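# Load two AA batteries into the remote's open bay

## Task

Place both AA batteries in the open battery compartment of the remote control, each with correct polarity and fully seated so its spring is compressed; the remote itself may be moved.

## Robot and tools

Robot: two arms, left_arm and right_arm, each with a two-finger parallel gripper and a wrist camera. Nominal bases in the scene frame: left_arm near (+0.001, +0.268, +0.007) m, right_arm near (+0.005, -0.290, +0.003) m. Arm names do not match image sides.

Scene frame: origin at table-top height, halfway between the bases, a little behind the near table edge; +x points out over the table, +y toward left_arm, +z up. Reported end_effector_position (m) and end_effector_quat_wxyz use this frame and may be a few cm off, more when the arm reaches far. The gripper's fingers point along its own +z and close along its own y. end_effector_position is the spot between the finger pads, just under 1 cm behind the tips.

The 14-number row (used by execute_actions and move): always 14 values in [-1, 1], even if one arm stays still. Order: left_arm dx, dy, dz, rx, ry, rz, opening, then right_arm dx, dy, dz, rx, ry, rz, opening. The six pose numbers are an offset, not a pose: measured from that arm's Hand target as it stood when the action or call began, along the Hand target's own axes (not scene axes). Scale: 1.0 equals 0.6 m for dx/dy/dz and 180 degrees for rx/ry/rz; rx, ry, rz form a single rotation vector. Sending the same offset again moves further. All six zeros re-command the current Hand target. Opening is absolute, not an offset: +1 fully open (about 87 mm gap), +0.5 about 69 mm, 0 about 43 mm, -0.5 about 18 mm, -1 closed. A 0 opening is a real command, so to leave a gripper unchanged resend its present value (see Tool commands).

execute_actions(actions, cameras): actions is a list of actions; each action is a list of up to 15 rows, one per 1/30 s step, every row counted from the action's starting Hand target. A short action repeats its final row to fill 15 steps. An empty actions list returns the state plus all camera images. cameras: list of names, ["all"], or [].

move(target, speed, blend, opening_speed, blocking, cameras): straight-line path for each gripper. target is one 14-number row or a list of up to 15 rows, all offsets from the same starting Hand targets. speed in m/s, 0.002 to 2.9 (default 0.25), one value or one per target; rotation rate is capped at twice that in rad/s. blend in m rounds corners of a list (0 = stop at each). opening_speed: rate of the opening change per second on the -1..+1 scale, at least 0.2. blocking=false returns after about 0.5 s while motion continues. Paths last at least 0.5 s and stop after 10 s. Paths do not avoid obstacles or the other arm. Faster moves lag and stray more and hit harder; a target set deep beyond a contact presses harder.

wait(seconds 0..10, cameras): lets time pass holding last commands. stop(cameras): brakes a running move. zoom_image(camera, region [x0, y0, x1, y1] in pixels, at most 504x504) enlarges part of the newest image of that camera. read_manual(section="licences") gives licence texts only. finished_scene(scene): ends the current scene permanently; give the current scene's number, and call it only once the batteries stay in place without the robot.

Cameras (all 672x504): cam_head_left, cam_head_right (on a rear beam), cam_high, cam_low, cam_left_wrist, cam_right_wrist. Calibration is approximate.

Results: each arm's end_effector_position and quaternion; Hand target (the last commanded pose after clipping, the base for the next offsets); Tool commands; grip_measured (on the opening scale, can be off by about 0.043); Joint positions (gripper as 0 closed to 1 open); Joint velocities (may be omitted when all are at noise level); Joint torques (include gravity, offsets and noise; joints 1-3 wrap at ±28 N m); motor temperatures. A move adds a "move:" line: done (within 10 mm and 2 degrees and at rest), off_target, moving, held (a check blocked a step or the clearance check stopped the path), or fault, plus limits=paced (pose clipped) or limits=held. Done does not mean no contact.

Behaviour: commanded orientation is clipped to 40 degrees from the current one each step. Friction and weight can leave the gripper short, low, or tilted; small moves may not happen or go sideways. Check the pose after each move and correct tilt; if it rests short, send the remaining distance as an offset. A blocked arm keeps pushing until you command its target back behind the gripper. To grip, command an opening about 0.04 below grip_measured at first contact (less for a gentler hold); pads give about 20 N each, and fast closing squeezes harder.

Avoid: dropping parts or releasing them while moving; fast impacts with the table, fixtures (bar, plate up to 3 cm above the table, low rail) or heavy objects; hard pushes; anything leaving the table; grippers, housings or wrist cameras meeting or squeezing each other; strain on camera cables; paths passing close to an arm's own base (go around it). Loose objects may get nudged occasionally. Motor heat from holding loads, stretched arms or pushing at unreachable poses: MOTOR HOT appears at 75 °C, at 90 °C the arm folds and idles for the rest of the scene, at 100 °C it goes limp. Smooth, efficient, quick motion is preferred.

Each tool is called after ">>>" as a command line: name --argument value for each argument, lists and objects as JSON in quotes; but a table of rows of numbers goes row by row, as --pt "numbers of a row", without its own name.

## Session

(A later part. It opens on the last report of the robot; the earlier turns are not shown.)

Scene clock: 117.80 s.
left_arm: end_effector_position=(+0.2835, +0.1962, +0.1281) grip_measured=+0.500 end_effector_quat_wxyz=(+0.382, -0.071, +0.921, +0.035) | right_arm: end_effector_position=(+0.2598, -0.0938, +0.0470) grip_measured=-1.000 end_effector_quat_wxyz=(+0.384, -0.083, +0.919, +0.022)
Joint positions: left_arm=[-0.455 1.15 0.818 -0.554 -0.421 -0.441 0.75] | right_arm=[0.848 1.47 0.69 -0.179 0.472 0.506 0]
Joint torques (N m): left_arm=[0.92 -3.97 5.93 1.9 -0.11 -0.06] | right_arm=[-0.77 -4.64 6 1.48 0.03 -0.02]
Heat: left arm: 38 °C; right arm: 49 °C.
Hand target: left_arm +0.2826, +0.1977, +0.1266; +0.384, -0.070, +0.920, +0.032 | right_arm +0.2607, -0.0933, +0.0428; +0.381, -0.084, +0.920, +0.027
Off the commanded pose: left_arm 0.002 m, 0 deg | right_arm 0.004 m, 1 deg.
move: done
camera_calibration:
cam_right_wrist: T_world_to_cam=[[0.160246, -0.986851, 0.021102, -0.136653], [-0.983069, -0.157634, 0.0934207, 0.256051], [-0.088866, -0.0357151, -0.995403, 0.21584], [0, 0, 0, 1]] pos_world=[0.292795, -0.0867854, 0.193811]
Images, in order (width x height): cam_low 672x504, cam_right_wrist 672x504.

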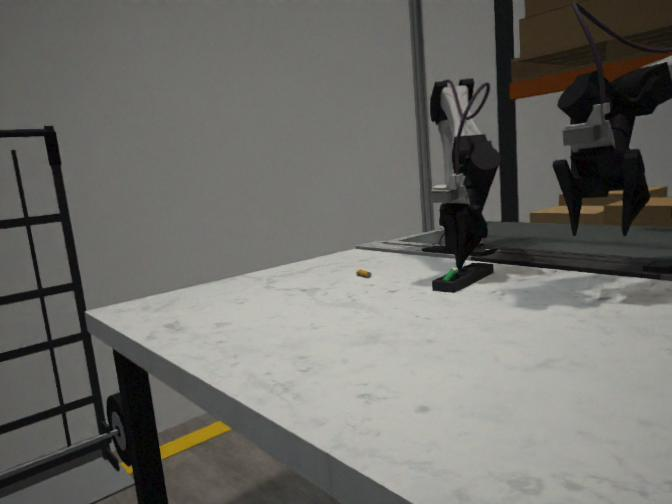

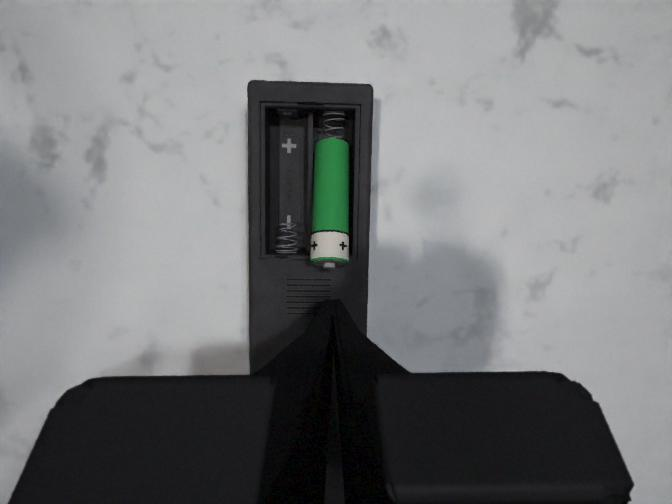

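>>> move --pt "0 0 0 0 0 0 0.5 0.0068 0.0012 0.0118 0 0 0 -1" --pt "0 0 0 0 0 0 0.5 -0.0173 0.0012 0.0407 0 0 0 -1" --speed 0.05 --cameras '["cam_right_wrist","cam_low"]'

>>> zoom_image --camera "cam_right_wrist" --region '[200, 40, 460, 360]'

>>> zoom_image --camera "cam_low" --region '[400, 230, 510, 310]'

Scene clock: 120.80 s.
left_arm: end_effector_position=(+0.2835, +0.1962, +0.1281) grip_measured=+0.500 end_effector_quat_wxyz=(+0.382, -0.071, +0.921, +0.035) | right_arm: end_effector_position=(+0.2863, -0.0892, +0.0415) grip_measured=-1.000 end_effector_quat_wxyz=(+0.400, -0.076, +0.913, +0.026)
Joint positions: left_arm=[-0.455 1.15 0.818 -0.554 -0.421 -0.441 0.75] | right_arm=[0.796 1.551 0.708 -0.059 0.458 0.458 0]
Joint torques (N m): left_arm=[0.92 -3.99 5.93 1.9 -0.11 -0.06] | right_arm=[-0.96 -3.48 7.88 1.18 -0.1 -0.03]
Heat: left arm: 38 °C; right arm: 48 °C.
Hand target: left_arm +0.2826, +0.1977, +0.1266; +0.384, -0.070, +0.920, +0.032 | right_arm +0.2848, -0.0884, +0.0327; +0.381, -0.084, +0.920, +0.027
Off the commanded pose: left_arm 0.002 m, 0 deg | right_arm 0.009 m, 3 deg.
move: off_target (right_arm)
camera_calibration:
cam_right_wrist: T_world_to_cam=[[0.150962, -0.988483, 0.0105409, -0.133301], [-0.987013, -0.150128, 0.0571518, 0.286614], [-0.0549112, -0.0190318, -0.99831, 0.204697], [0, 0, 0, 1]] pos_world=[0.314256, -0.0848413, 0.189375]
Images, in order (width x height): cam_low 672x504, cam_right_wrist 672x504.

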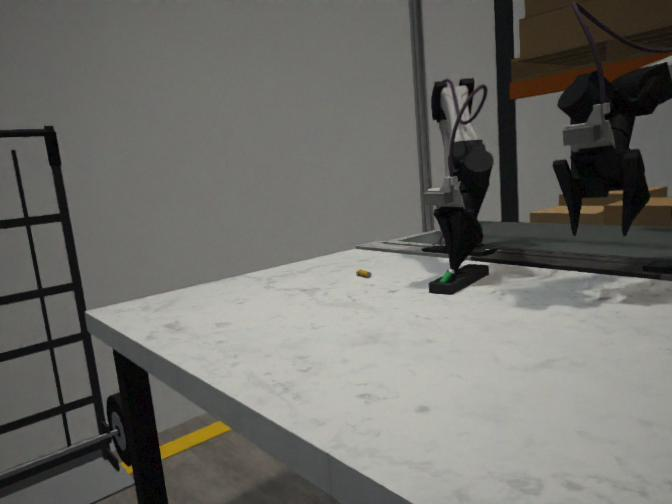

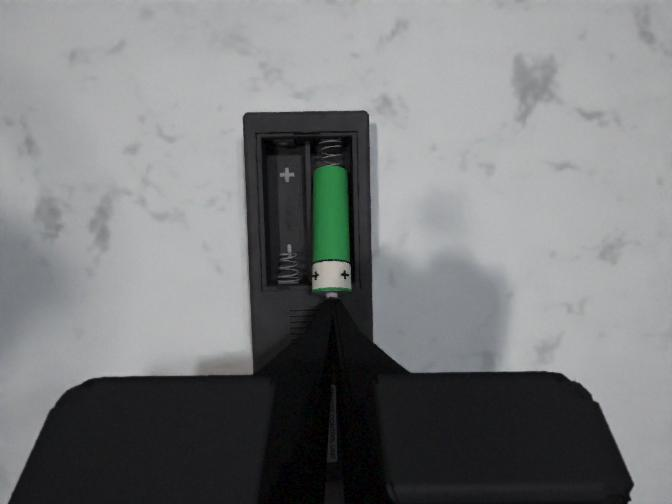

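Scaled by 1.575 from the camera's 672x504 image, which has a finer 960x720 frame.

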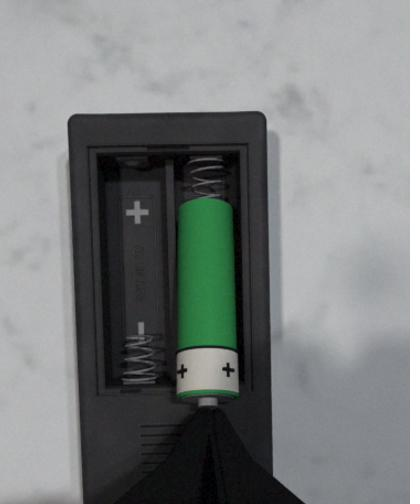

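Scaled by 4.582 from the camera's 672x504 image, which has a finer 960x720 frame.

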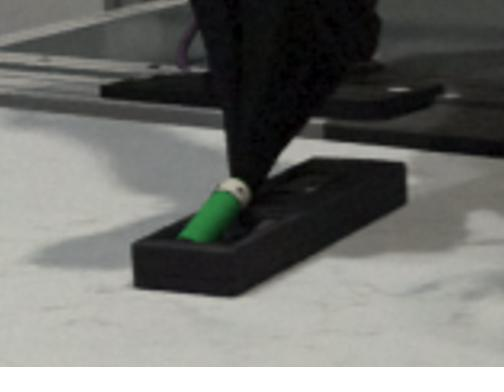

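>>> move --target '[-0.0438,-0.4425,0.1545,0.331,0,0.327,-1,0.005,0,-0.035,0,0,0,-1]' --cameras '["cam_left_wrist","cam_head_left","cam_high","cam_right_wrist"]'

>>> zoom_image --camera "cam_high" --region '[320, 130, 460, 250]'

Scene clock: 129.40 s.
left_arm: end_effector_position=(+0.4039, -0.0440, +0.0760) grip_measured=-1.000 end_effector_quat_wxyz=(+0.301, +0.555, +0.741, -0.229) | right_arm: end_effector_position=(+0.2717, -0.0948, +0.0418) grip_measured=-1.000 end_effector_quat_wxyz=(+0.382, -0.083, +0.920, +0.017)
Joint positions: left_arm=[-0.547 2.095 1.617 -0.48 0.499 0.59 0] | right_arm=[0.814 1.517 0.708 -0.146 0.458 0.476 0]
Joint torques (N m): left_arm=[-0.42 -9.39 9.81 1.53 0.42 0.01] | right_arm=[0.49 -7.71 6.87 1.16 0.07 0.11]
Heat: left arm: 38 °C; right arm: 46 °C.
Hand target: left_arm +0.4067, -0.0515, +0.0789; +0.304, +0.562, +0.733, -0.233 | right_arm +0.2681, -0.0912, +0.0455; +0.381, -0.084, +0.920, +0.027
Off the commanded pose: left_arm 0.008 m, 1 deg | right_arm 0.006 m, 1 deg.
move: done
camera_calibration:
cam_left_wrist: T_world_to_cam=[[-0.954302, -0.298807, -0.00465826, 0.372276], [-0.297677, 0.949087, 0.10306, 0.175448], [-0.026374, 0.0997372, -0.994664, 0.23081], [0, 0, 0, 1]] pos_world=[0.413578, -0.078297, 0.213231]
cam_right_wrist: T_world_to_cam=[[0.156491, -0.987235, 0.0296268, -0.138803], [-0.983342, -0.152926, 0.0982428, 0.268472], [-0.092458, -0.0445074, -0.994721, 0.211803], [0, 0, 0, 1]] pos_world=[0.305304, -0.0865483, 0.188422]
Images, in order (width x height): cam_head_left 672x504, cam_high 672x504, cam_left_wrist 672x504, cam_right_wrist 672x504.

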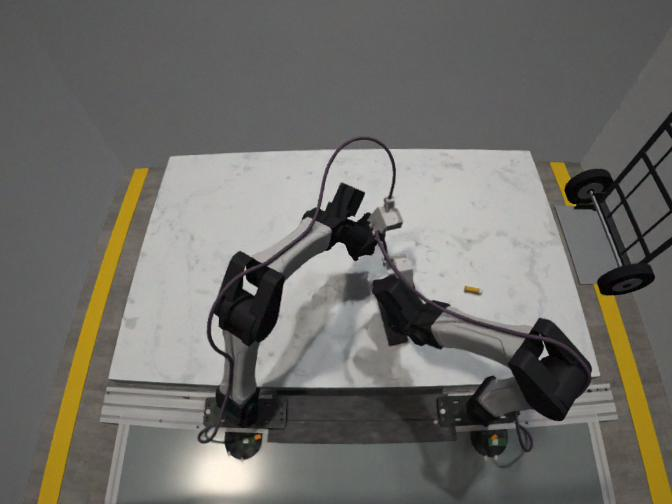

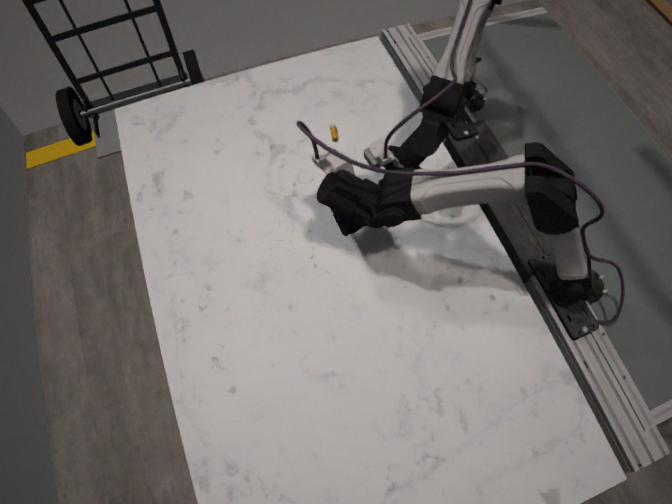

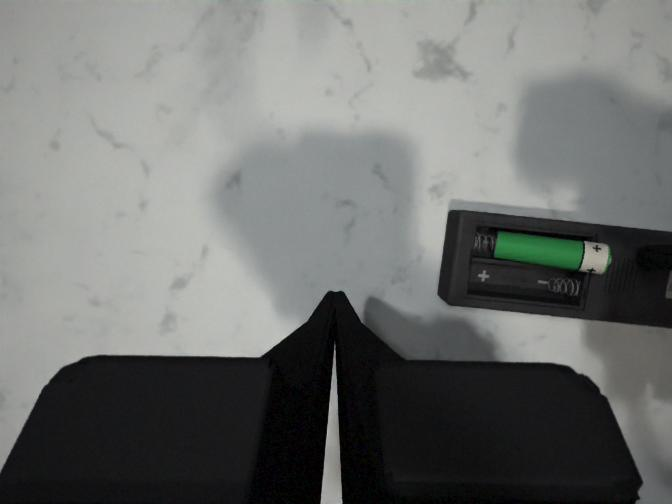

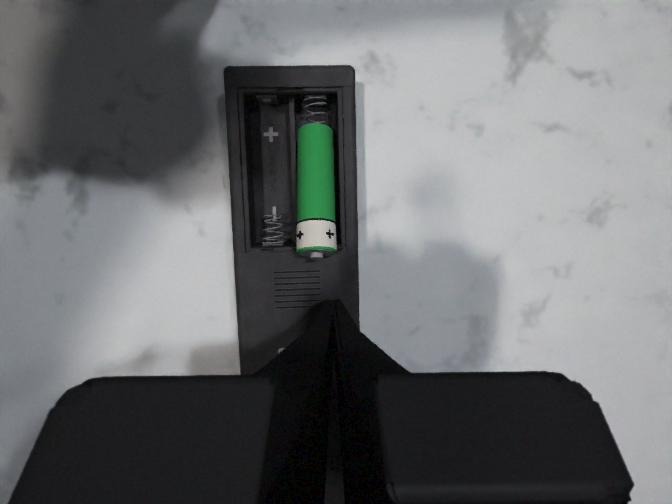

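Scaled by 3.600 from the camera's 672x504 image, which has a finer 960x720 frame.

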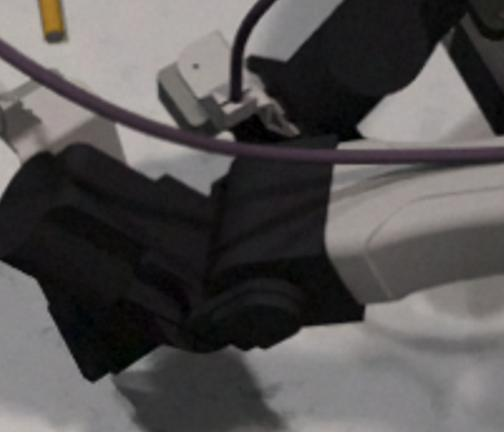

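>>> move --pt "0.0475 -0.0562 0.0798 0 0 0 -1 0 0 0 0 0 0 -1" --pt "0.0522 -0.0803 0.0752 0 0 0 -1 0 0 0 0 0 0 -1" --speed '[0.12,0.04]' --cameras '["cam_left_wrist","cam_right_wrist"]'

>>> zoom_image --camera "cam_right_wrist" --region '[200, 40, 460, 360]'

Scene clock: 133.17 s.
left_arm: end_effector_position=(+0.3630, -0.0716, +0.0146) grip_measured=-1.000 end_effector_quat_wxyz=(+0.291, +0.562, +0.737, -0.236) | right_arm: end_effector_position=(+0.2717, -0.0948, +0.0418) grip_measured=-1.000 end_effector_quat_wxyz=(+0.382, -0.083, +0.920, +0.017)
Joint positions: left_arm=[-0.646 2.119 1.393 -0.213 0.462 0.517 0] | right_arm=[0.814 1.517 0.708 -0.146 0.458 0.476 0]
Joint torques (N m): left_arm=[-0.4 -13.59 5.29 1.77 0.15 -0.2] | right_arm=[0.5 -7.61 6.83 1.15 0.08 0.17]
Motor temperatures (°C): left_arm=[27 39 35 37 27 30 30] | right_arm=[29 45 35 32 29 26 28]
Heat: left arm: 39 °C; right arm: 45 °C.
Hand target: left_arm +0.3627, -0.0735, +0.0249; +0.304, +0.562, +0.733, -0.233 | right_arm +0.2681, -0.0912, +0.0455; +0.381, -0.084, +0.920, +0.027
Off the commanded pose: left_arm 0.010 m, 2 deg | right_arm 0.006 m, 1 deg.
move: done
camera_calibration:
cam_left_wrist: T_world_to_cam=[[-0.961353, -0.275132, 0.0101396, 0.328738], [-0.272433, 0.955949, 0.109279, 0.18702], [-0.039759, 0.102293, -0.993959, 0.176563], [0, 0, 0, 1]] pos_world=[0.374004, -0.106396, 0.151726]
cam_right_wrist: T_world_to_cam=[[0.156491, -0.987235, 0.0296268, -0.138803], [-0.983342, -0.152926, 0.0982428, 0.268472], [-0.092458, -0.0445074, -0.994721, 0.211803], [0, 0, 0, 1]] pos_world=[0.305304, -0.0865483, 0.188422]
Images, in order (width x height): cam_left_wrist 672x504, cam_right_wrist 672x504.

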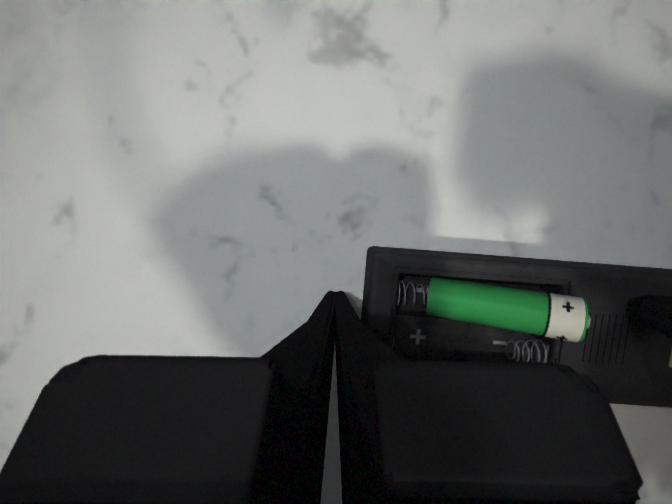

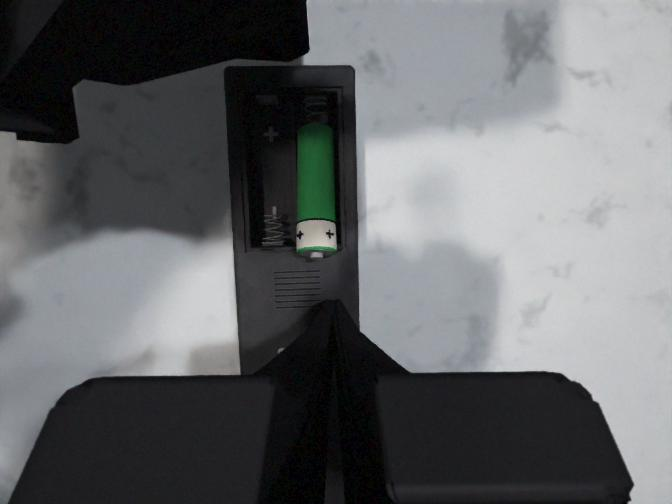

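Scaled by 1.575 from the camera's 672x504 image, which has a finer 960x720 frame.

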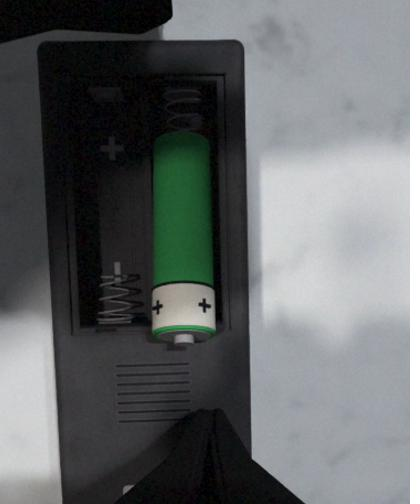

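>>> move --pt "0 0 0 0 0 0 -1 -0.0013 0.012 -0.0033 0 0 0 -1" --pt "0 0 0 0 0 0 -1 -0.0337 0.0122 0.0313 0 0 0 -1" --speed 0.05 --cameras '["cam_left_wrist","cam_right_wrist"]'

>>> zoom_image --camera "cam_right_wrist" --region '[200, 40, 460, 360]'

>>> zoom_image --camera "cam_left_wrist" --region '[340, 200, 672, 420]'

Scene clock: 136.83 s.
left_arm: end_effector_position=(+0.3655, -0.0705, +0.0147) grip_measured=-1.000 end_effector_quat_wxyz=(+0.293, +0.555, +0.743, -0.232) | right_arm: end_effector_position=(+0.2843, -0.0886, +0.0418) grip_measured=-1.000 end_effector_quat_wxyz=(+0.377, -0.083, +0.922, +0.012)
Joint positions: left_arm=[-0.644 2.119 1.393 -0.207 0.449 0.502 0] | right_arm=[0.798 1.577 0.769 -0.156 0.451 0.465 0]
Joint torques (N m): left_arm=[-0.55 -13.57 5.3 1.77 0.34 -0.02] | right_arm=[-0.91 -4.64 9.89 1.42 -0.1 -0.12]
Heat: left arm: 40 °C; right arm: 45 °C.
Hand target: left_arm +0.3627, -0.0735, +0.0249; +0.304, +0.562, +0.733, -0.233 | right_arm +0.2939, -0.0792, +0.0464; +0.381, -0.084, +0.920, +0.027
Off the commanded pose: left_arm 0.011 m, 2 deg | right_arm 0.014 m, 2 deg.
move: off_target (left_arm, right_arm)
camera_calibration:
cam_left_wrist: T_world_to_cam=[[-0.955639, -0.294396, 0.00924799, 0.328052], [-0.291596, 0.950047, 0.111274, 0.193229], [-0.0415446, 0.103641, -0.993747, 0.17737], [0, 0, 0, 1]] pos_world=[0.377213, -0.105383, 0.151726]
cam_right_wrist: T_world_to_cam=[[0.152537, -0.987555, 0.0383181, -0.133905], [-0.983027, -0.14761, 0.10895, 0.281581], [-0.101938, -0.0542865, -0.993308, 0.214921], [0, 0, 0, 1]] pos_world=[0.319136, -0.079007, 0.187936]
Images, in order (width x height): cam_left_wrist 672x504, cam_right_wrist 672x504.

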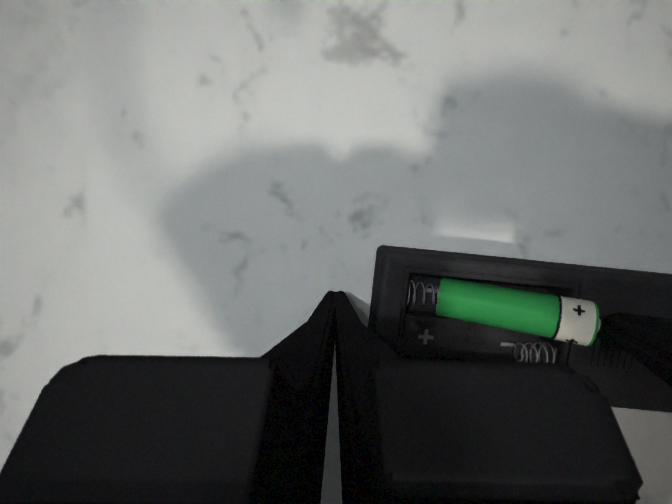

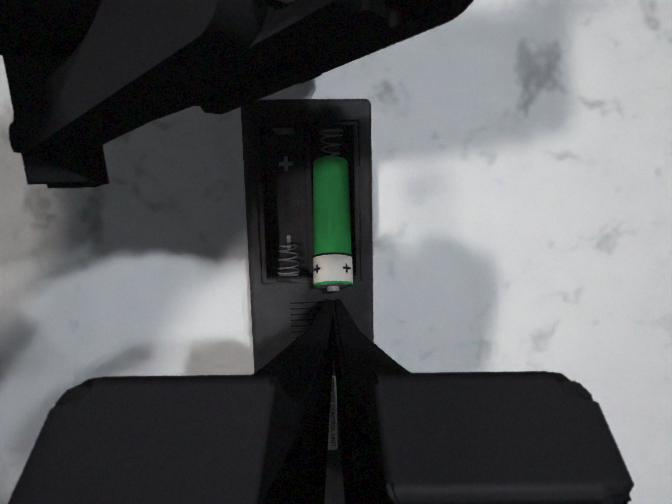

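Scaled by 1.575 from the camera's 672x504 image, which has a finer 960x720 frame.

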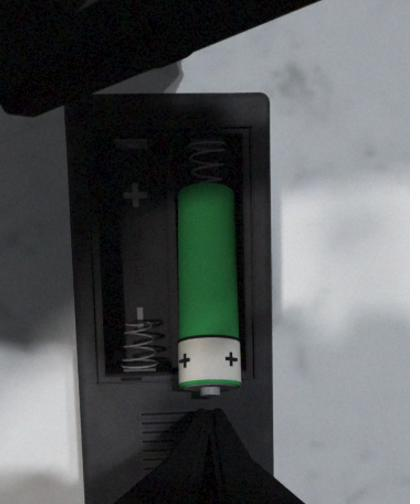

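Scaled by 1.518 from the camera's 672x504 image, which has a finer 960x720 frame.

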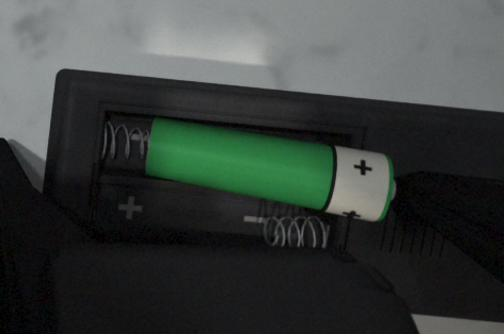

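>>> move --target '[0,-0.007,0,0,0,0,-1,-0.0205,0.0016,0.0135,0,0,0,-1]' --speed 0.05 --cameras '["cam_left_wrist","cam_right_wrist"]'

>>> zoom_image --camera "cam_right_wrist" --region '[200, 40, 460, 360]'

>>> zoom_image --camera "cam_left_wrist" --region '[340, 200, 672, 420]'

Scene clock: 138.90 s.
left_arm: end_effector_position=(+0.3736, -0.0659, +0.0139) grip_measured=-1.000 end_effector_quat_wxyz=(+0.301, +0.535, +0.757, -0.223) | right_arm: end_effector_position=(+0.2926, -0.0868, +0.0419) grip_measured=-1.000 end_effector_quat_wxyz=(+0.372, -0.087, +0.924, +0.008)
Joint positions: left_arm=[-0.634 2.119 1.385 -0.18 0.42 0.463 0] | right_arm=[0.781 1.611 0.809 -0.169 0.44 0.446 0]
Joint torques (N m): left_arm=[-2.18 -14.35 4.74 1.58 0.59 0.27] | right_arm=[-1.63 -4.6 10.85 1.52 -0.09 -0.12]
Heat: left arm: 40 °C; right arm: 44 °C.
Hand target: left_arm +0.3587, -0.0746, +0.0249; +0.304, +0.562, +0.733, -0.233 | right_arm +0.3079, -0.0756, +0.0493; +0.381, -0.084, +0.920, +0.027
Off the commanded pose: left_arm 0.020 m, 4 deg | right_arm 0.020 m, 2 deg.
move: off_target (left_arm, right_arm)
camera_calibration:
cam_left_wrist: T_world_to_cam=[[-0.937743, -0.347271, 0.00646592, 0.326941], [-0.344509, 0.932332, 0.109867, 0.209956], [-0.0441819, 0.100799, -0.993925, 0.177184], [0, 0, 0, 1]] pos_world=[0.386746, -0.100072, 0.150927]
cam_right_wrist: T_world_to_cam=[[0.156213, -0.986574, 0.0476336, -0.134797], [-0.981328, -0.149541, 0.120967, 0.28895], [-0.11222, -0.0656407, -0.991513, 0.218034], [0, 0, 0, 1]] pos_world=[0.329079, -0.0754658, 0.187651]
Images, in order (width x height): cam_left_wrist 672x504, cam_right_wrist 672x504.

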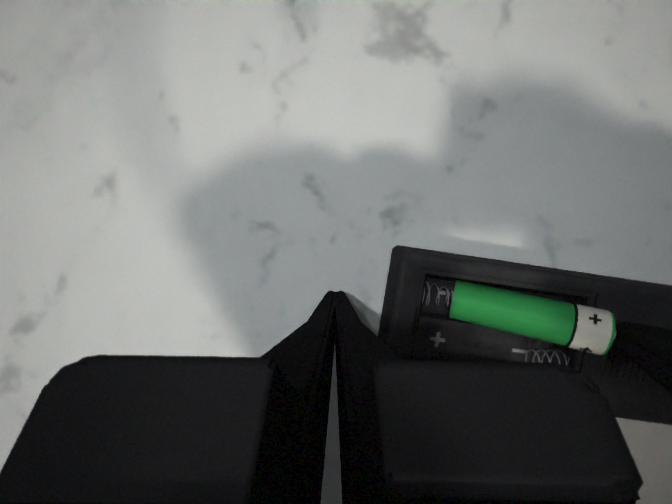

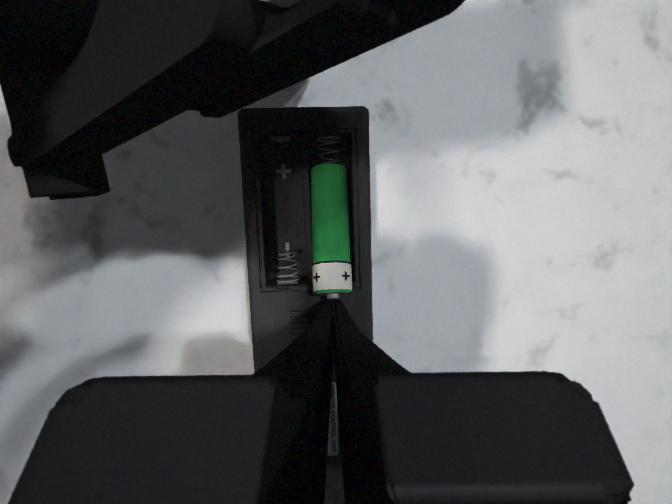

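Scaled by 1.575 from the camera's 672x504 image, which has a finer 960x720 frame.

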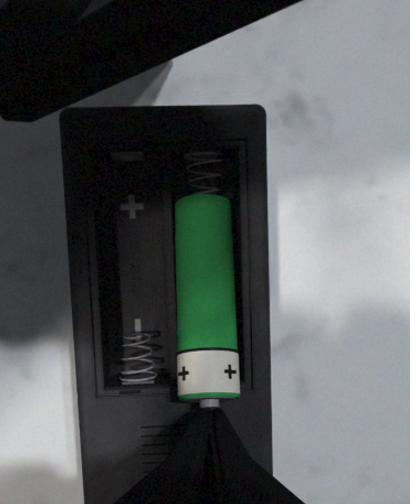

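Scaled by 1.518 from the camera's 672x504 image, which has a finer 960x720 frame.

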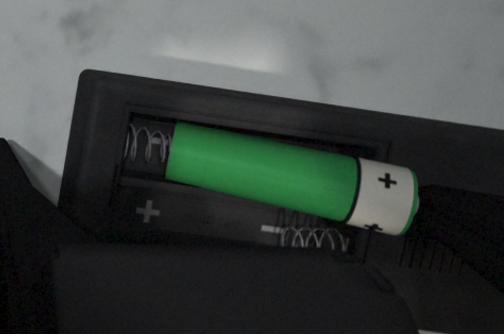

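>>> move --pt "0 0 0 0 0 0 -1 0.024 0.001 -0.038 0 0 0 -1" --pt "0 0 0 0 0 0 -1 -0.0117 -0.0012 -0.0023 0 0 0 -1" --speed 0.05 --cameras '["cam_left_wrist","cam_right_wrist"]'

>>> zoom_image --camera "cam_right_wrist" --region '[200, 40, 460, 360]'

>>> zoom_image --camera "cam_left_wrist" --region '[340, 200, 672, 420]'

Scene clock: 143.10 s.
left_arm: end_effector_position=(+0.3752, -0.0634, +0.0136) grip_measured=-1.000 end_effector_quat_wxyz=(+0.302, +0.528, +0.764, -0.217) | right_arm: end_effector_position=(+0.2943, -0.0836, +0.0481) grip_measured=-1.000 end_effector_quat_wxyz=(+0.371, -0.098, +0.923, +0.009)
Joint positions: left_arm=[-0.634 2.115 1.379 -0.175 0.402 0.45 0] | right_arm=[0.781 1.609 0.836 -0.194 0.431 0.424 0]
Joint torques (N m): left_arm=[-2.24 -13.98 5.09 1.59 0.74 0.41] | right_arm=[-2.35 -4.57 10.84 1.57 -0.07 -0.01]
Heat: left arm: 42 °C; right arm: 43 °C.
Hand target: left_arm +0.3588, -0.0746, +0.0248; +0.304, +0.562, +0.733, -0.233 | right_arm +0.3121, -0.0755, +0.0554; +0.381, -0.084, +0.920, +0.027
Off the commanded pose: left_arm 0.023 m, 6 deg | right_arm 0.021 m, 3 deg.
move: off_target (left_arm, right_arm)
camera_calibration:
cam_left_wrist: T_world_to_cam=[[-0.930008, -0.367535, 0.00201347, 0.32518], [-0.364852, 0.923853, 0.115663, 0.215107], [-0.0443704, 0.106833, -0.993286, 0.177149], [0, 0, 0, 1]] pos_world=[0.388762, -0.0981377, 0.150425]
cam_right_wrist: T_world_to_cam=[[0.178198, -0.982451, 0.0551023, -0.138712], [-0.977632, -0.170411, 0.123271, 0.287445], [-0.111718, -0.0758365, -0.990842, 0.223495], [0, 0, 0, 1]] pos_world=[0.330702, -0.070345, 0.193658]
Images, in order (width x height): cam_left_wrist 672x504, cam_right_wrist 672x504.

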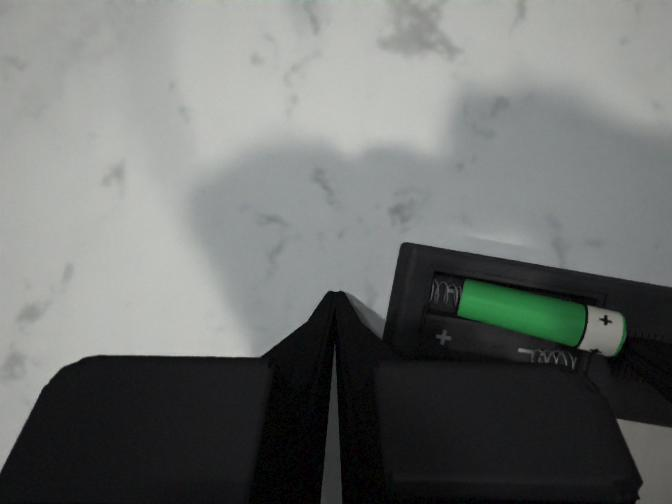

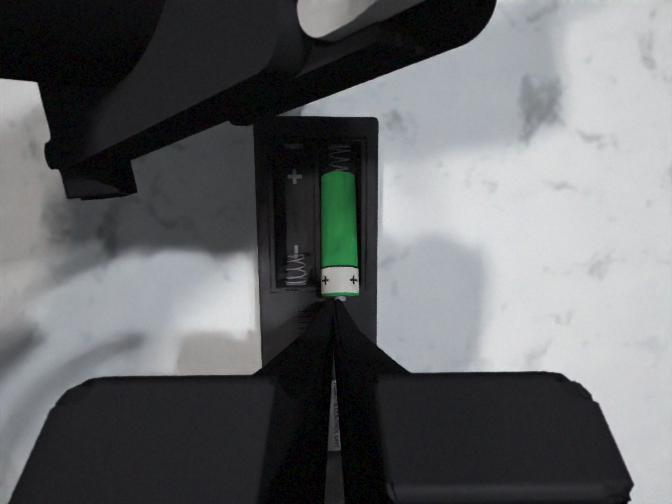

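Scaled by 1.575 from the camera's 672x504 image, which has a finer 960x720 frame.

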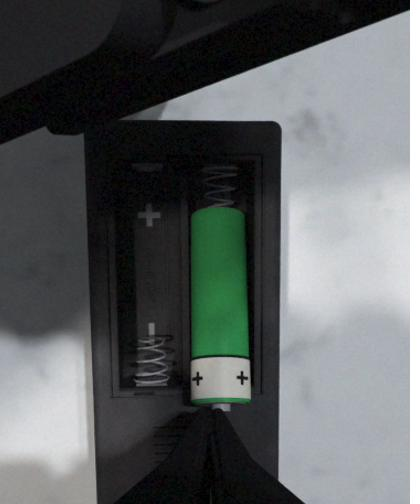

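Scaled by 1.518 from the camera's 672x504 image, which has a finer 960x720 frame.

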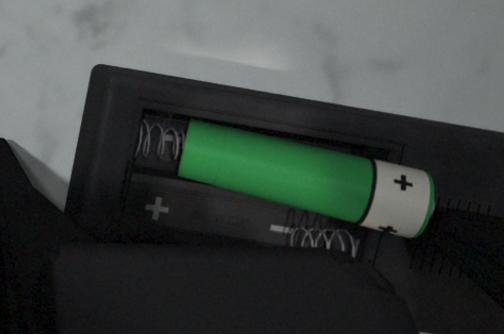

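>>> move --pt "0 0.03 -0.133 0 0 0 -1 0.05 0 -0.15 0 0 0 -1" --pt "0.11 0.0863 -0.3455 0 0 0 -1 0.05 0 -0.15 0 0 0 -1" --cameras '["cam_right_wrist"]'

>>> zoom_image --camera "cam_right_wrist" --region '[200, 40, 460, 360]'

Scene clock: 150.10 s.
left_arm: end_effector_position=(+0.3515, +0.1294, +0.1099) grip_measured=-1.000 end_effector_quat_wxyz=(+0.287, +0.554, +0.745, -0.236) | right_arm: end_effector_position=(+0.2283, -0.0888, +0.0966) grip_measured=-1.000 end_effector_quat_wxyz=(+0.375, -0.089, +0.922, +0.029)
Joint positions: left_arm=[-0.167 1.732 1.308 -0.798 0.685 1 0] | right_arm=[0.942 1.328 0.811 -0.49 0.499 0.594 0]
Joint torques (N m): left_arm=[-0.01 -8.43 9.57 0.97 0.61 0.03] | right_arm=[0.47 -5.29 6.95 1.19 0.34 0.13]
Heat: left arm: 43 °C; right arm: 42 °C.
Hand target: left_arm +0.3583, +0.1256, +0.1244; +0.304, +0.562, +0.733, -0.233 | right_arm +0.2285, -0.0898, +0.0979; +0.381, -0.084, +0.920, +0.027
Off the commanded pose: left_arm 0.017 m, 3 deg | right_arm 0.002 m, 1 deg.
move: off_target (left_arm)
camera_calibration:
cam_right_wrist: T_world_to_cam=[[0.175939, -0.984341, 0.0108453, -0.130126], [-0.978433, -0.17365, 0.111864, 0.216945], [-0.108229, -0.0302927, -0.993664, 0.267264], [0, 0, 0, 1]] pos_world=[0.264086, -0.0823192, 0.242714]
Images, in order (width x height): cam_right_wrist 672x504.

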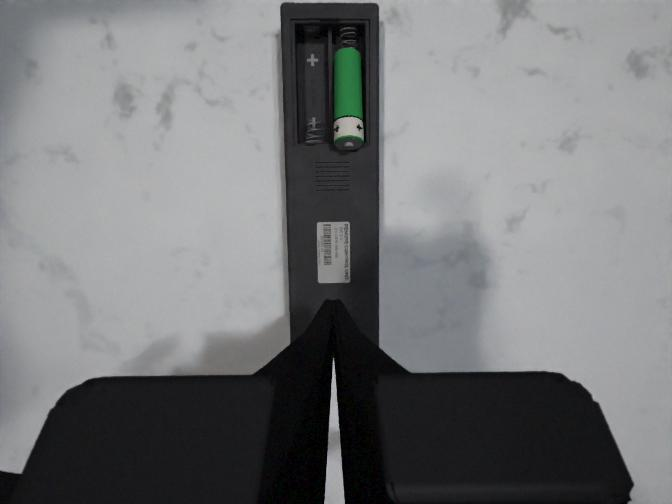

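Scaled by 1.575 from the camera's 672x504 image, which has a finer 960x720 frame.

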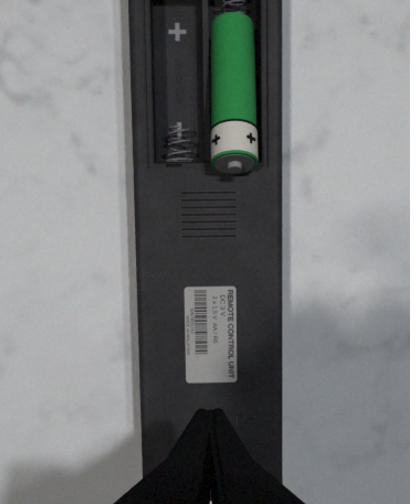

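>>> move --pt "0 0 0 0 0 0 -1 -0.09 0 -0.02 0 0.2 0 -0.35" --pt "0 0 0 0 0 0 -1 -0.0668 -0.0105 0.1093 0 0.322 0 -0.35" --cameras '["cam_right_wrist"]'

>>> zoom_image --camera "cam_right_wrist" --region '[200, 40, 460, 360]'

Scene clock: 155.50 s.
left_arm: end_effector_position=(+0.3514, +0.1293, +0.1100) grip_measured=-1.000 end_effector_quat_wxyz=(+0.287, +0.554, +0.745, -0.236) | right_arm: end_effector_position=(+0.2986, -0.0885, +0.0736) grip_measured=-0.350 end_effector_quat_wxyz=(-0.114, -0.085, +0.989, -0.029)
Joint positions: left_arm=[-0.167 1.732 1.308 -0.799 0.686 1.001 0] | right_arm=[0.541 2.378 2.09 -1.555 -0.04 0.367 0.325]
Joint torques (N m): left_arm=[-0.01 -8.43 9.57 0.99 0.6 -0.03] | right_arm=[-0.29 -13.16 9.35 -0.26 -0.22 -0.05]
Heat: left arm: 43 °C; right arm: 42 °C.
Hand target: left_arm +0.3584, +0.1256, +0.1244; +0.304, +0.562, +0.733, -0.233 | right_arm +0.3031, -0.0831, +0.0798; -0.113, -0.087, +0.990, -0.017
Off the commanded pose: left_arm 0.016 m, 3 deg | right_arm 0.009 m, 1 deg.
joint sent to its limit (right arm) — joint 4 (wrist pitch), lower limit. The joint targets still meet the commanded pose.
move: off_target (left_arm)
camera_calibration:
cam_right_wrist: T_world_to_cam=[[0.167077, -0.984942, 0.0444298, -0.141785], [-0.441364, -0.0344215, 0.896668, 0.0825324], [-0.881637, -0.169423, -0.440469, 0.429968], [0, 0, 0, 1]] pos_world=[0.439192, -0.0639627, 0.121683]
Images, in order (width x height): cam_right_wrist 672x504.

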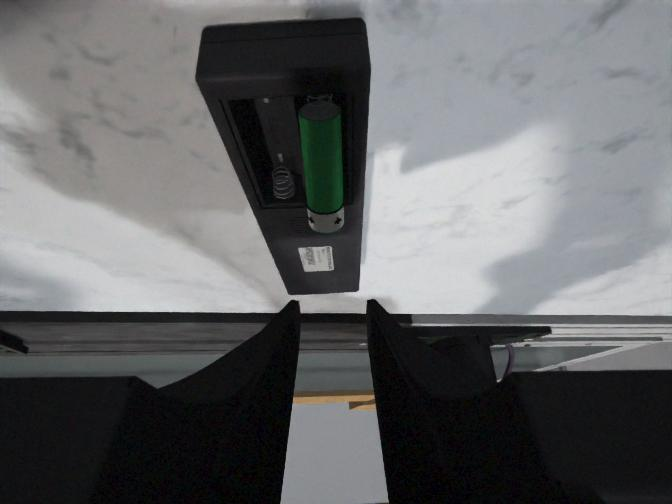

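Scaled by 1.575 from the camera's 672x504 image, which has a finer 960x720 frame.

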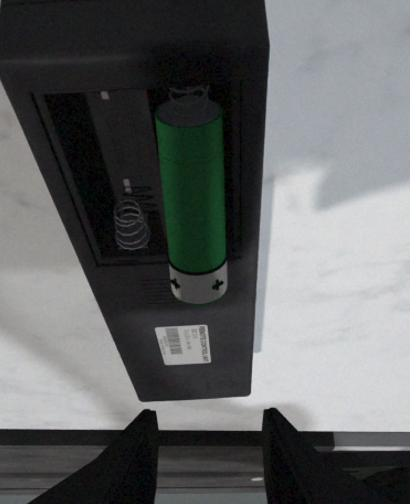

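>>> move --pt "0 0 0 0 0 0 -1 -0.0183 0.0017 0.06 0 0 0 -0.35" --pt "0 0 0 0 0 0 -1 -0.0183 0.0017 0.06 0 0 0 -0.72" --speed 0.08 --opening_speed 0.4 --cameras '["cam_right_wrist","cam_low"]'

>>> zoom_image --camera "cam_right_wrist" --region '[200, 40, 460, 360]'

>>> zoom_image --camera "cam_low" --region '[400, 230, 510, 310]'

Scene clock: 160.40 s.
left_arm: end_effector_position=(+0.3514, +0.1293, +0.1100) grip_measured=-1.000 end_effector_quat_wxyz=(+0.287, +0.554, +0.745, -0.236) | right_arm: end_effector_position=(+0.3055, -0.0841, +0.0460) grip_measured=-0.720 end_effector_quat_wxyz=(-0.109, -0.086, +0.990, -0.026)
Joint positions: left_arm=[-0.167 1.732 1.308 -0.799 0.686 1.001 0] | right_arm=[0.541 2.415 2.048 -1.466 -0.04 0.365 0.14]
Joint torques (N m): left_arm=[-0.01 -8.44 9.57 0.99 0.6 -0.03] | right_arm=[-0.43 -12.94 5.49 -0.02 -0.21 0]
Heat: left arm: 43 °C; right arm: 43 °C.
Hand target: left_arm +0.3584, +0.1256, +0.1244; +0.304, +0.562, +0.733, -0.233 | right_arm +0.3056, -0.0822, +0.0423; -0.113, -0.087, +0.990, -0.017
Off the commanded pose: left_arm 0.017 m, 3 deg | right_arm 0.004 m, 1 deg.
move: off_target (left_arm)
camera_calibration:
cam_right_wrist: T_world_to_cam=[[0.169173, -0.984766, 0.0401999, -0.137795], [-0.448709, -0.0406398, 0.892754, 0.112386], [-0.87752, -0.169068, -0.448748, 0.423844], [0, 0, 0, 1]] pos_world=[0.445671, -0.0594701, 0.0954057]
Images, in order (width x height): cam_low 672x504, cam_right_wrist 672x504.

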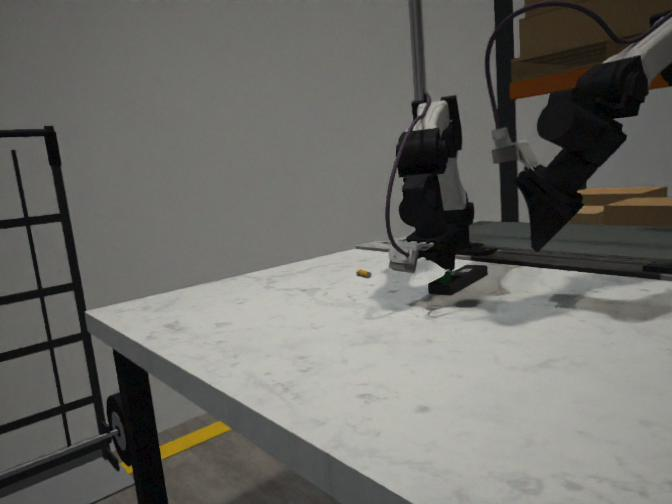

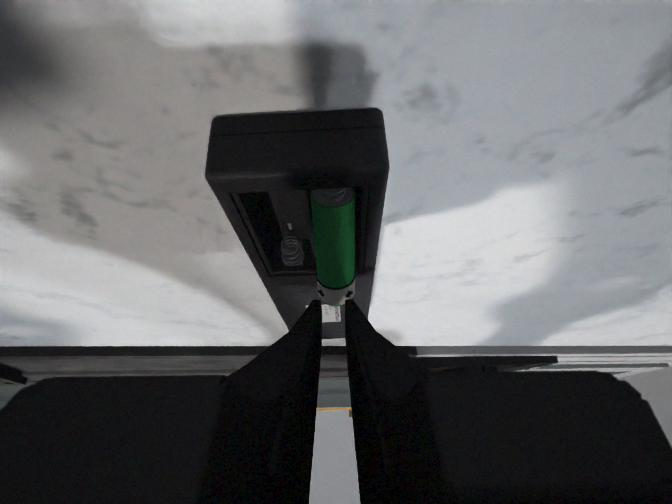

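Scaled by 1.575 from the camera's 672x504 image, which has a finer 960x720 frame.

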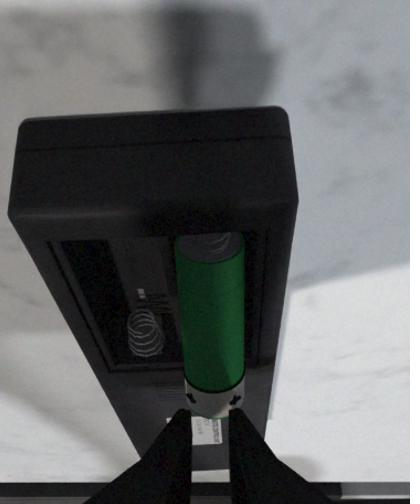

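Scaled by 4.582 from the camera's 672x504 image, which has a finer 960x720 frame.

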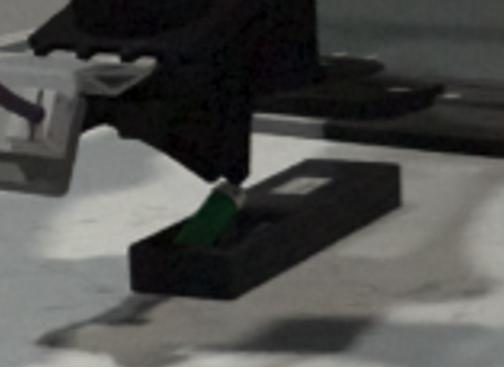

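>>> move --pt "0 0 0 0 0 0 -1 0 0 0 0 0 0 -0.35" --pt "0 0 0 0 0 0 -1 -0.013 0 0.0135 0 0 0 -0.35" --pt "0 0 0 0 0 0 -1 -0.013 0 0.0135 0 0 0 -0.72" --speed 0.08 --opening_speed 0.4 --cameras '["cam_right_wrist","cam_low"]'

>>> zoom_image --camera "cam_right_wrist" --region '[200, 40, 460, 360]'

>>> zoom_image --camera "cam_low" --region '[400, 230, 510, 310]'

Scene clock: 164.80 s.
left_arm: end_effector_position=(+0.3514, +0.1293, +0.1100) grip_measured=-1.000 end_effector_quat_wxyz=(+0.287, +0.554, +0.745, -0.236) | right_arm: end_effector_position=(+0.3070, -0.0843, +0.0350) grip_measured=-0.612 end_effector_quat_wxyz=(-0.115, -0.087, +0.989, -0.029)
Joint positions: left_arm=[-0.167 1.732 1.308 -0.799 0.686 1.001 0] | right_arm=[0.538 2.443 2.048 -1.452 -0.04 0.36 0.194]
Joint torques (N m): left_arm=[0.01 -8.43 9.57 0.99 0.6 -0.03] | right_arm=[-0.62 -12.86 7.02 -0.05 -0.22 -0.04]
Heat: left arm: 43 °C; right arm: 44 °C.
Hand target: left_arm +0.3584, +0.1256, +0.1244; +0.304, +0.562, +0.733, -0.233 | right_arm +0.3113, -0.0813, +0.0326; -0.113, -0.087, +0.990, -0.017
Off the commanded pose: left_arm 0.017 m, 3 deg | right_arm 0.006 m, 1 deg.
move: off_target (left_arm)
camera_calibration:
cam_right_wrist: T_world_to_cam=[[0.172348, -0.984055, 0.0439613, -0.138891], [-0.43762, -0.0365094, 0.898418, 0.119675], [-0.882488, -0.174079, -0.436934, 0.420849], [0, 0, 0, 1]] pos_world=[0.447704, -0.0590467, 0.0824712]
Images, in order (width x height): cam_low 672x504, cam_right_wrist 672x504.

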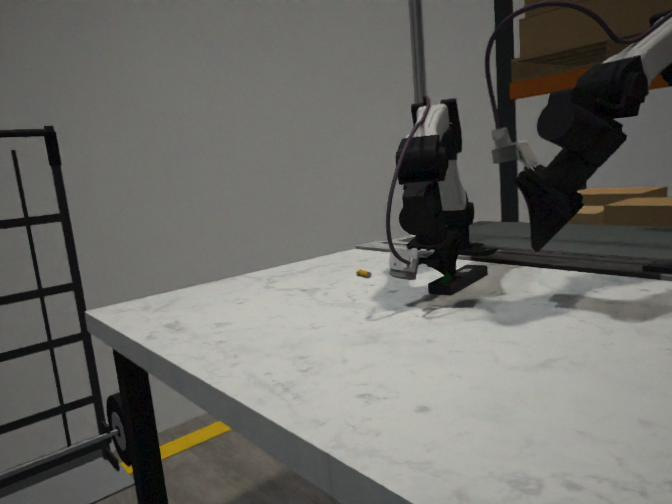

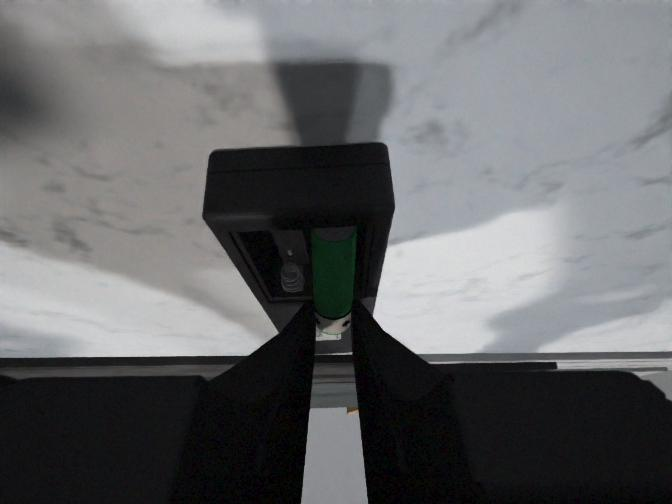

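Scaled by 1.575 from the camera's 672x504 image, which has a finer 960x720 frame.

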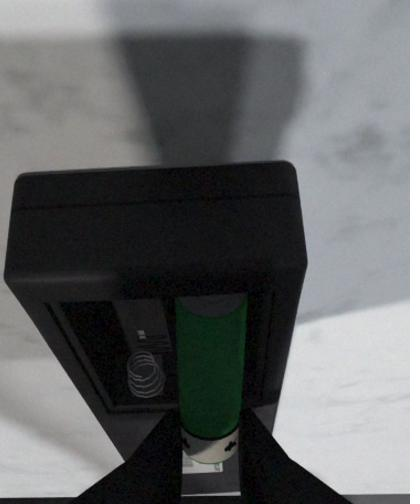

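Scaled by 4.582 from the camera's 672x504 image, which has a finer 960x720 frame.

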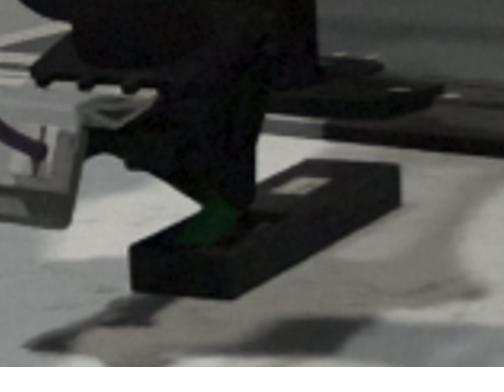

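>>> move --pt "0 0 0 0 0 0 -1 -0.0145 0 -0.0052 0 0 0 -0.72" --pt "0 0 0 0 0 0 -1 -0.0193 0 0.016 0 -0.033 0 -0.72" --speed 0.05 --cameras '["cam_right_wrist","cam_low"]'

>>> zoom_image --camera "cam_right_wrist" --region '[200, 40, 460, 360]'

>>> zoom_image --camera "cam_low" --region '[400, 230, 510, 310]'

Scene clock: 167.97 s.
left_arm: end_effector_position=(+0.3514, +0.1293, +0.1100) grip_measured=-1.000 end_effector_quat_wxyz=(+0.287, +0.554, +0.745, -0.236) | right_arm: end_effector_position=(+0.3121, -0.0833, +0.0338) grip_measured=-0.612 end_effector_quat_wxyz=(-0.083, -0.087, +0.993, -0.012)
Joint positions: left_arm=[-0.167 1.732 1.308 -0.799 0.686 1.001 0] | right_arm=[0.533 2.38 1.958 -1.352 -0.041 0.356 0.194]
Joint torques (N m): left_arm=[0.01 -8.44 9.57 0.99 0.6 -0.03] | right_arm=[0.27 -12.82 3.23 0.62 0.12 0.11]
Heat: left arm: 43 °C; right arm: 45 °C.
Hand target: left_arm +0.3584, +0.1256, +0.1244; +0.304, +0.562, +0.733, -0.233 | right_arm +0.3202, -0.0800, +0.0205; -0.061, -0.087, +0.994, -0.013
Off the commanded pose: left_arm 0.017 m, 3 deg | right_arm 0.016 m, 3 deg.
move: off_target (left_arm, right_arm)
camera_calibration:
cam_right_wrist: T_world_to_cam=[[0.167637, -0.985721, 0.0158773, -0.136415], [-0.492603, -0.0698021, 0.867451, 0.138389], [-0.853956, -0.153238, -0.49727, 0.419926], [0, 0, 0, 1]] pos_world=[0.449638, -0.0604593, 0.0909368]
Images, in order (width x height): cam_low 672x504, cam_right_wrist 672x504.

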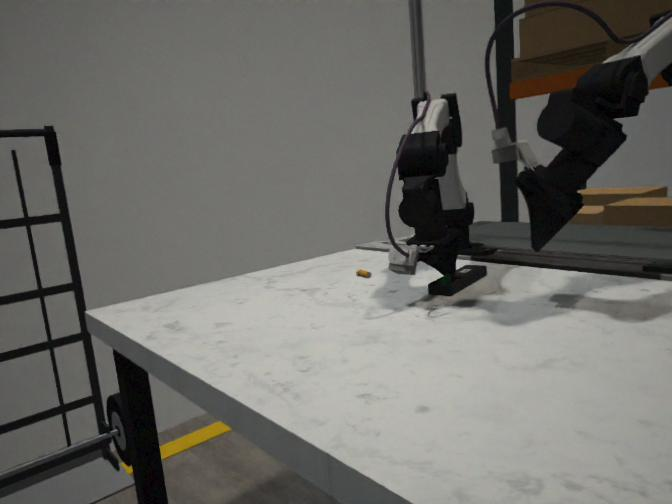

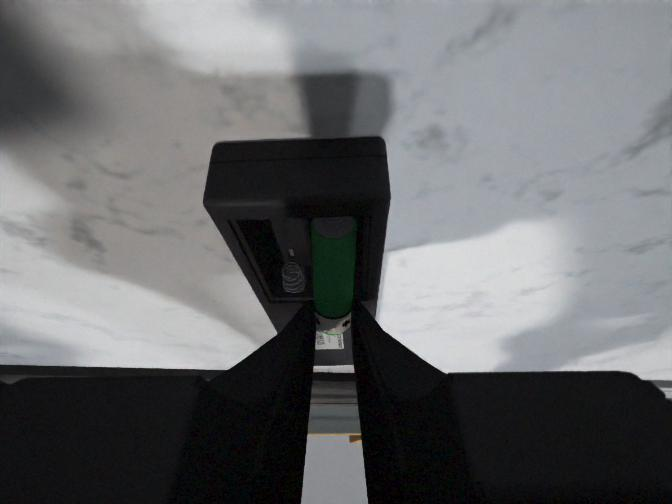

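Scaled by 1.575 from the camera's 672x504 image, which has a finer 960x720 frame.

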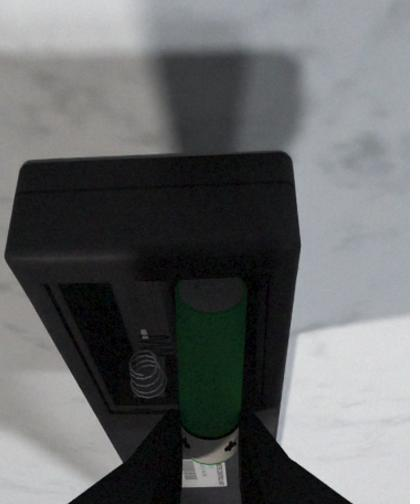

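Scaled by 4.582 from the camera's 672x504 image, which has a finer 960x720 frame.

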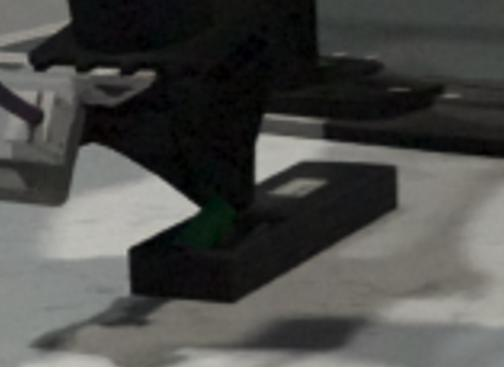

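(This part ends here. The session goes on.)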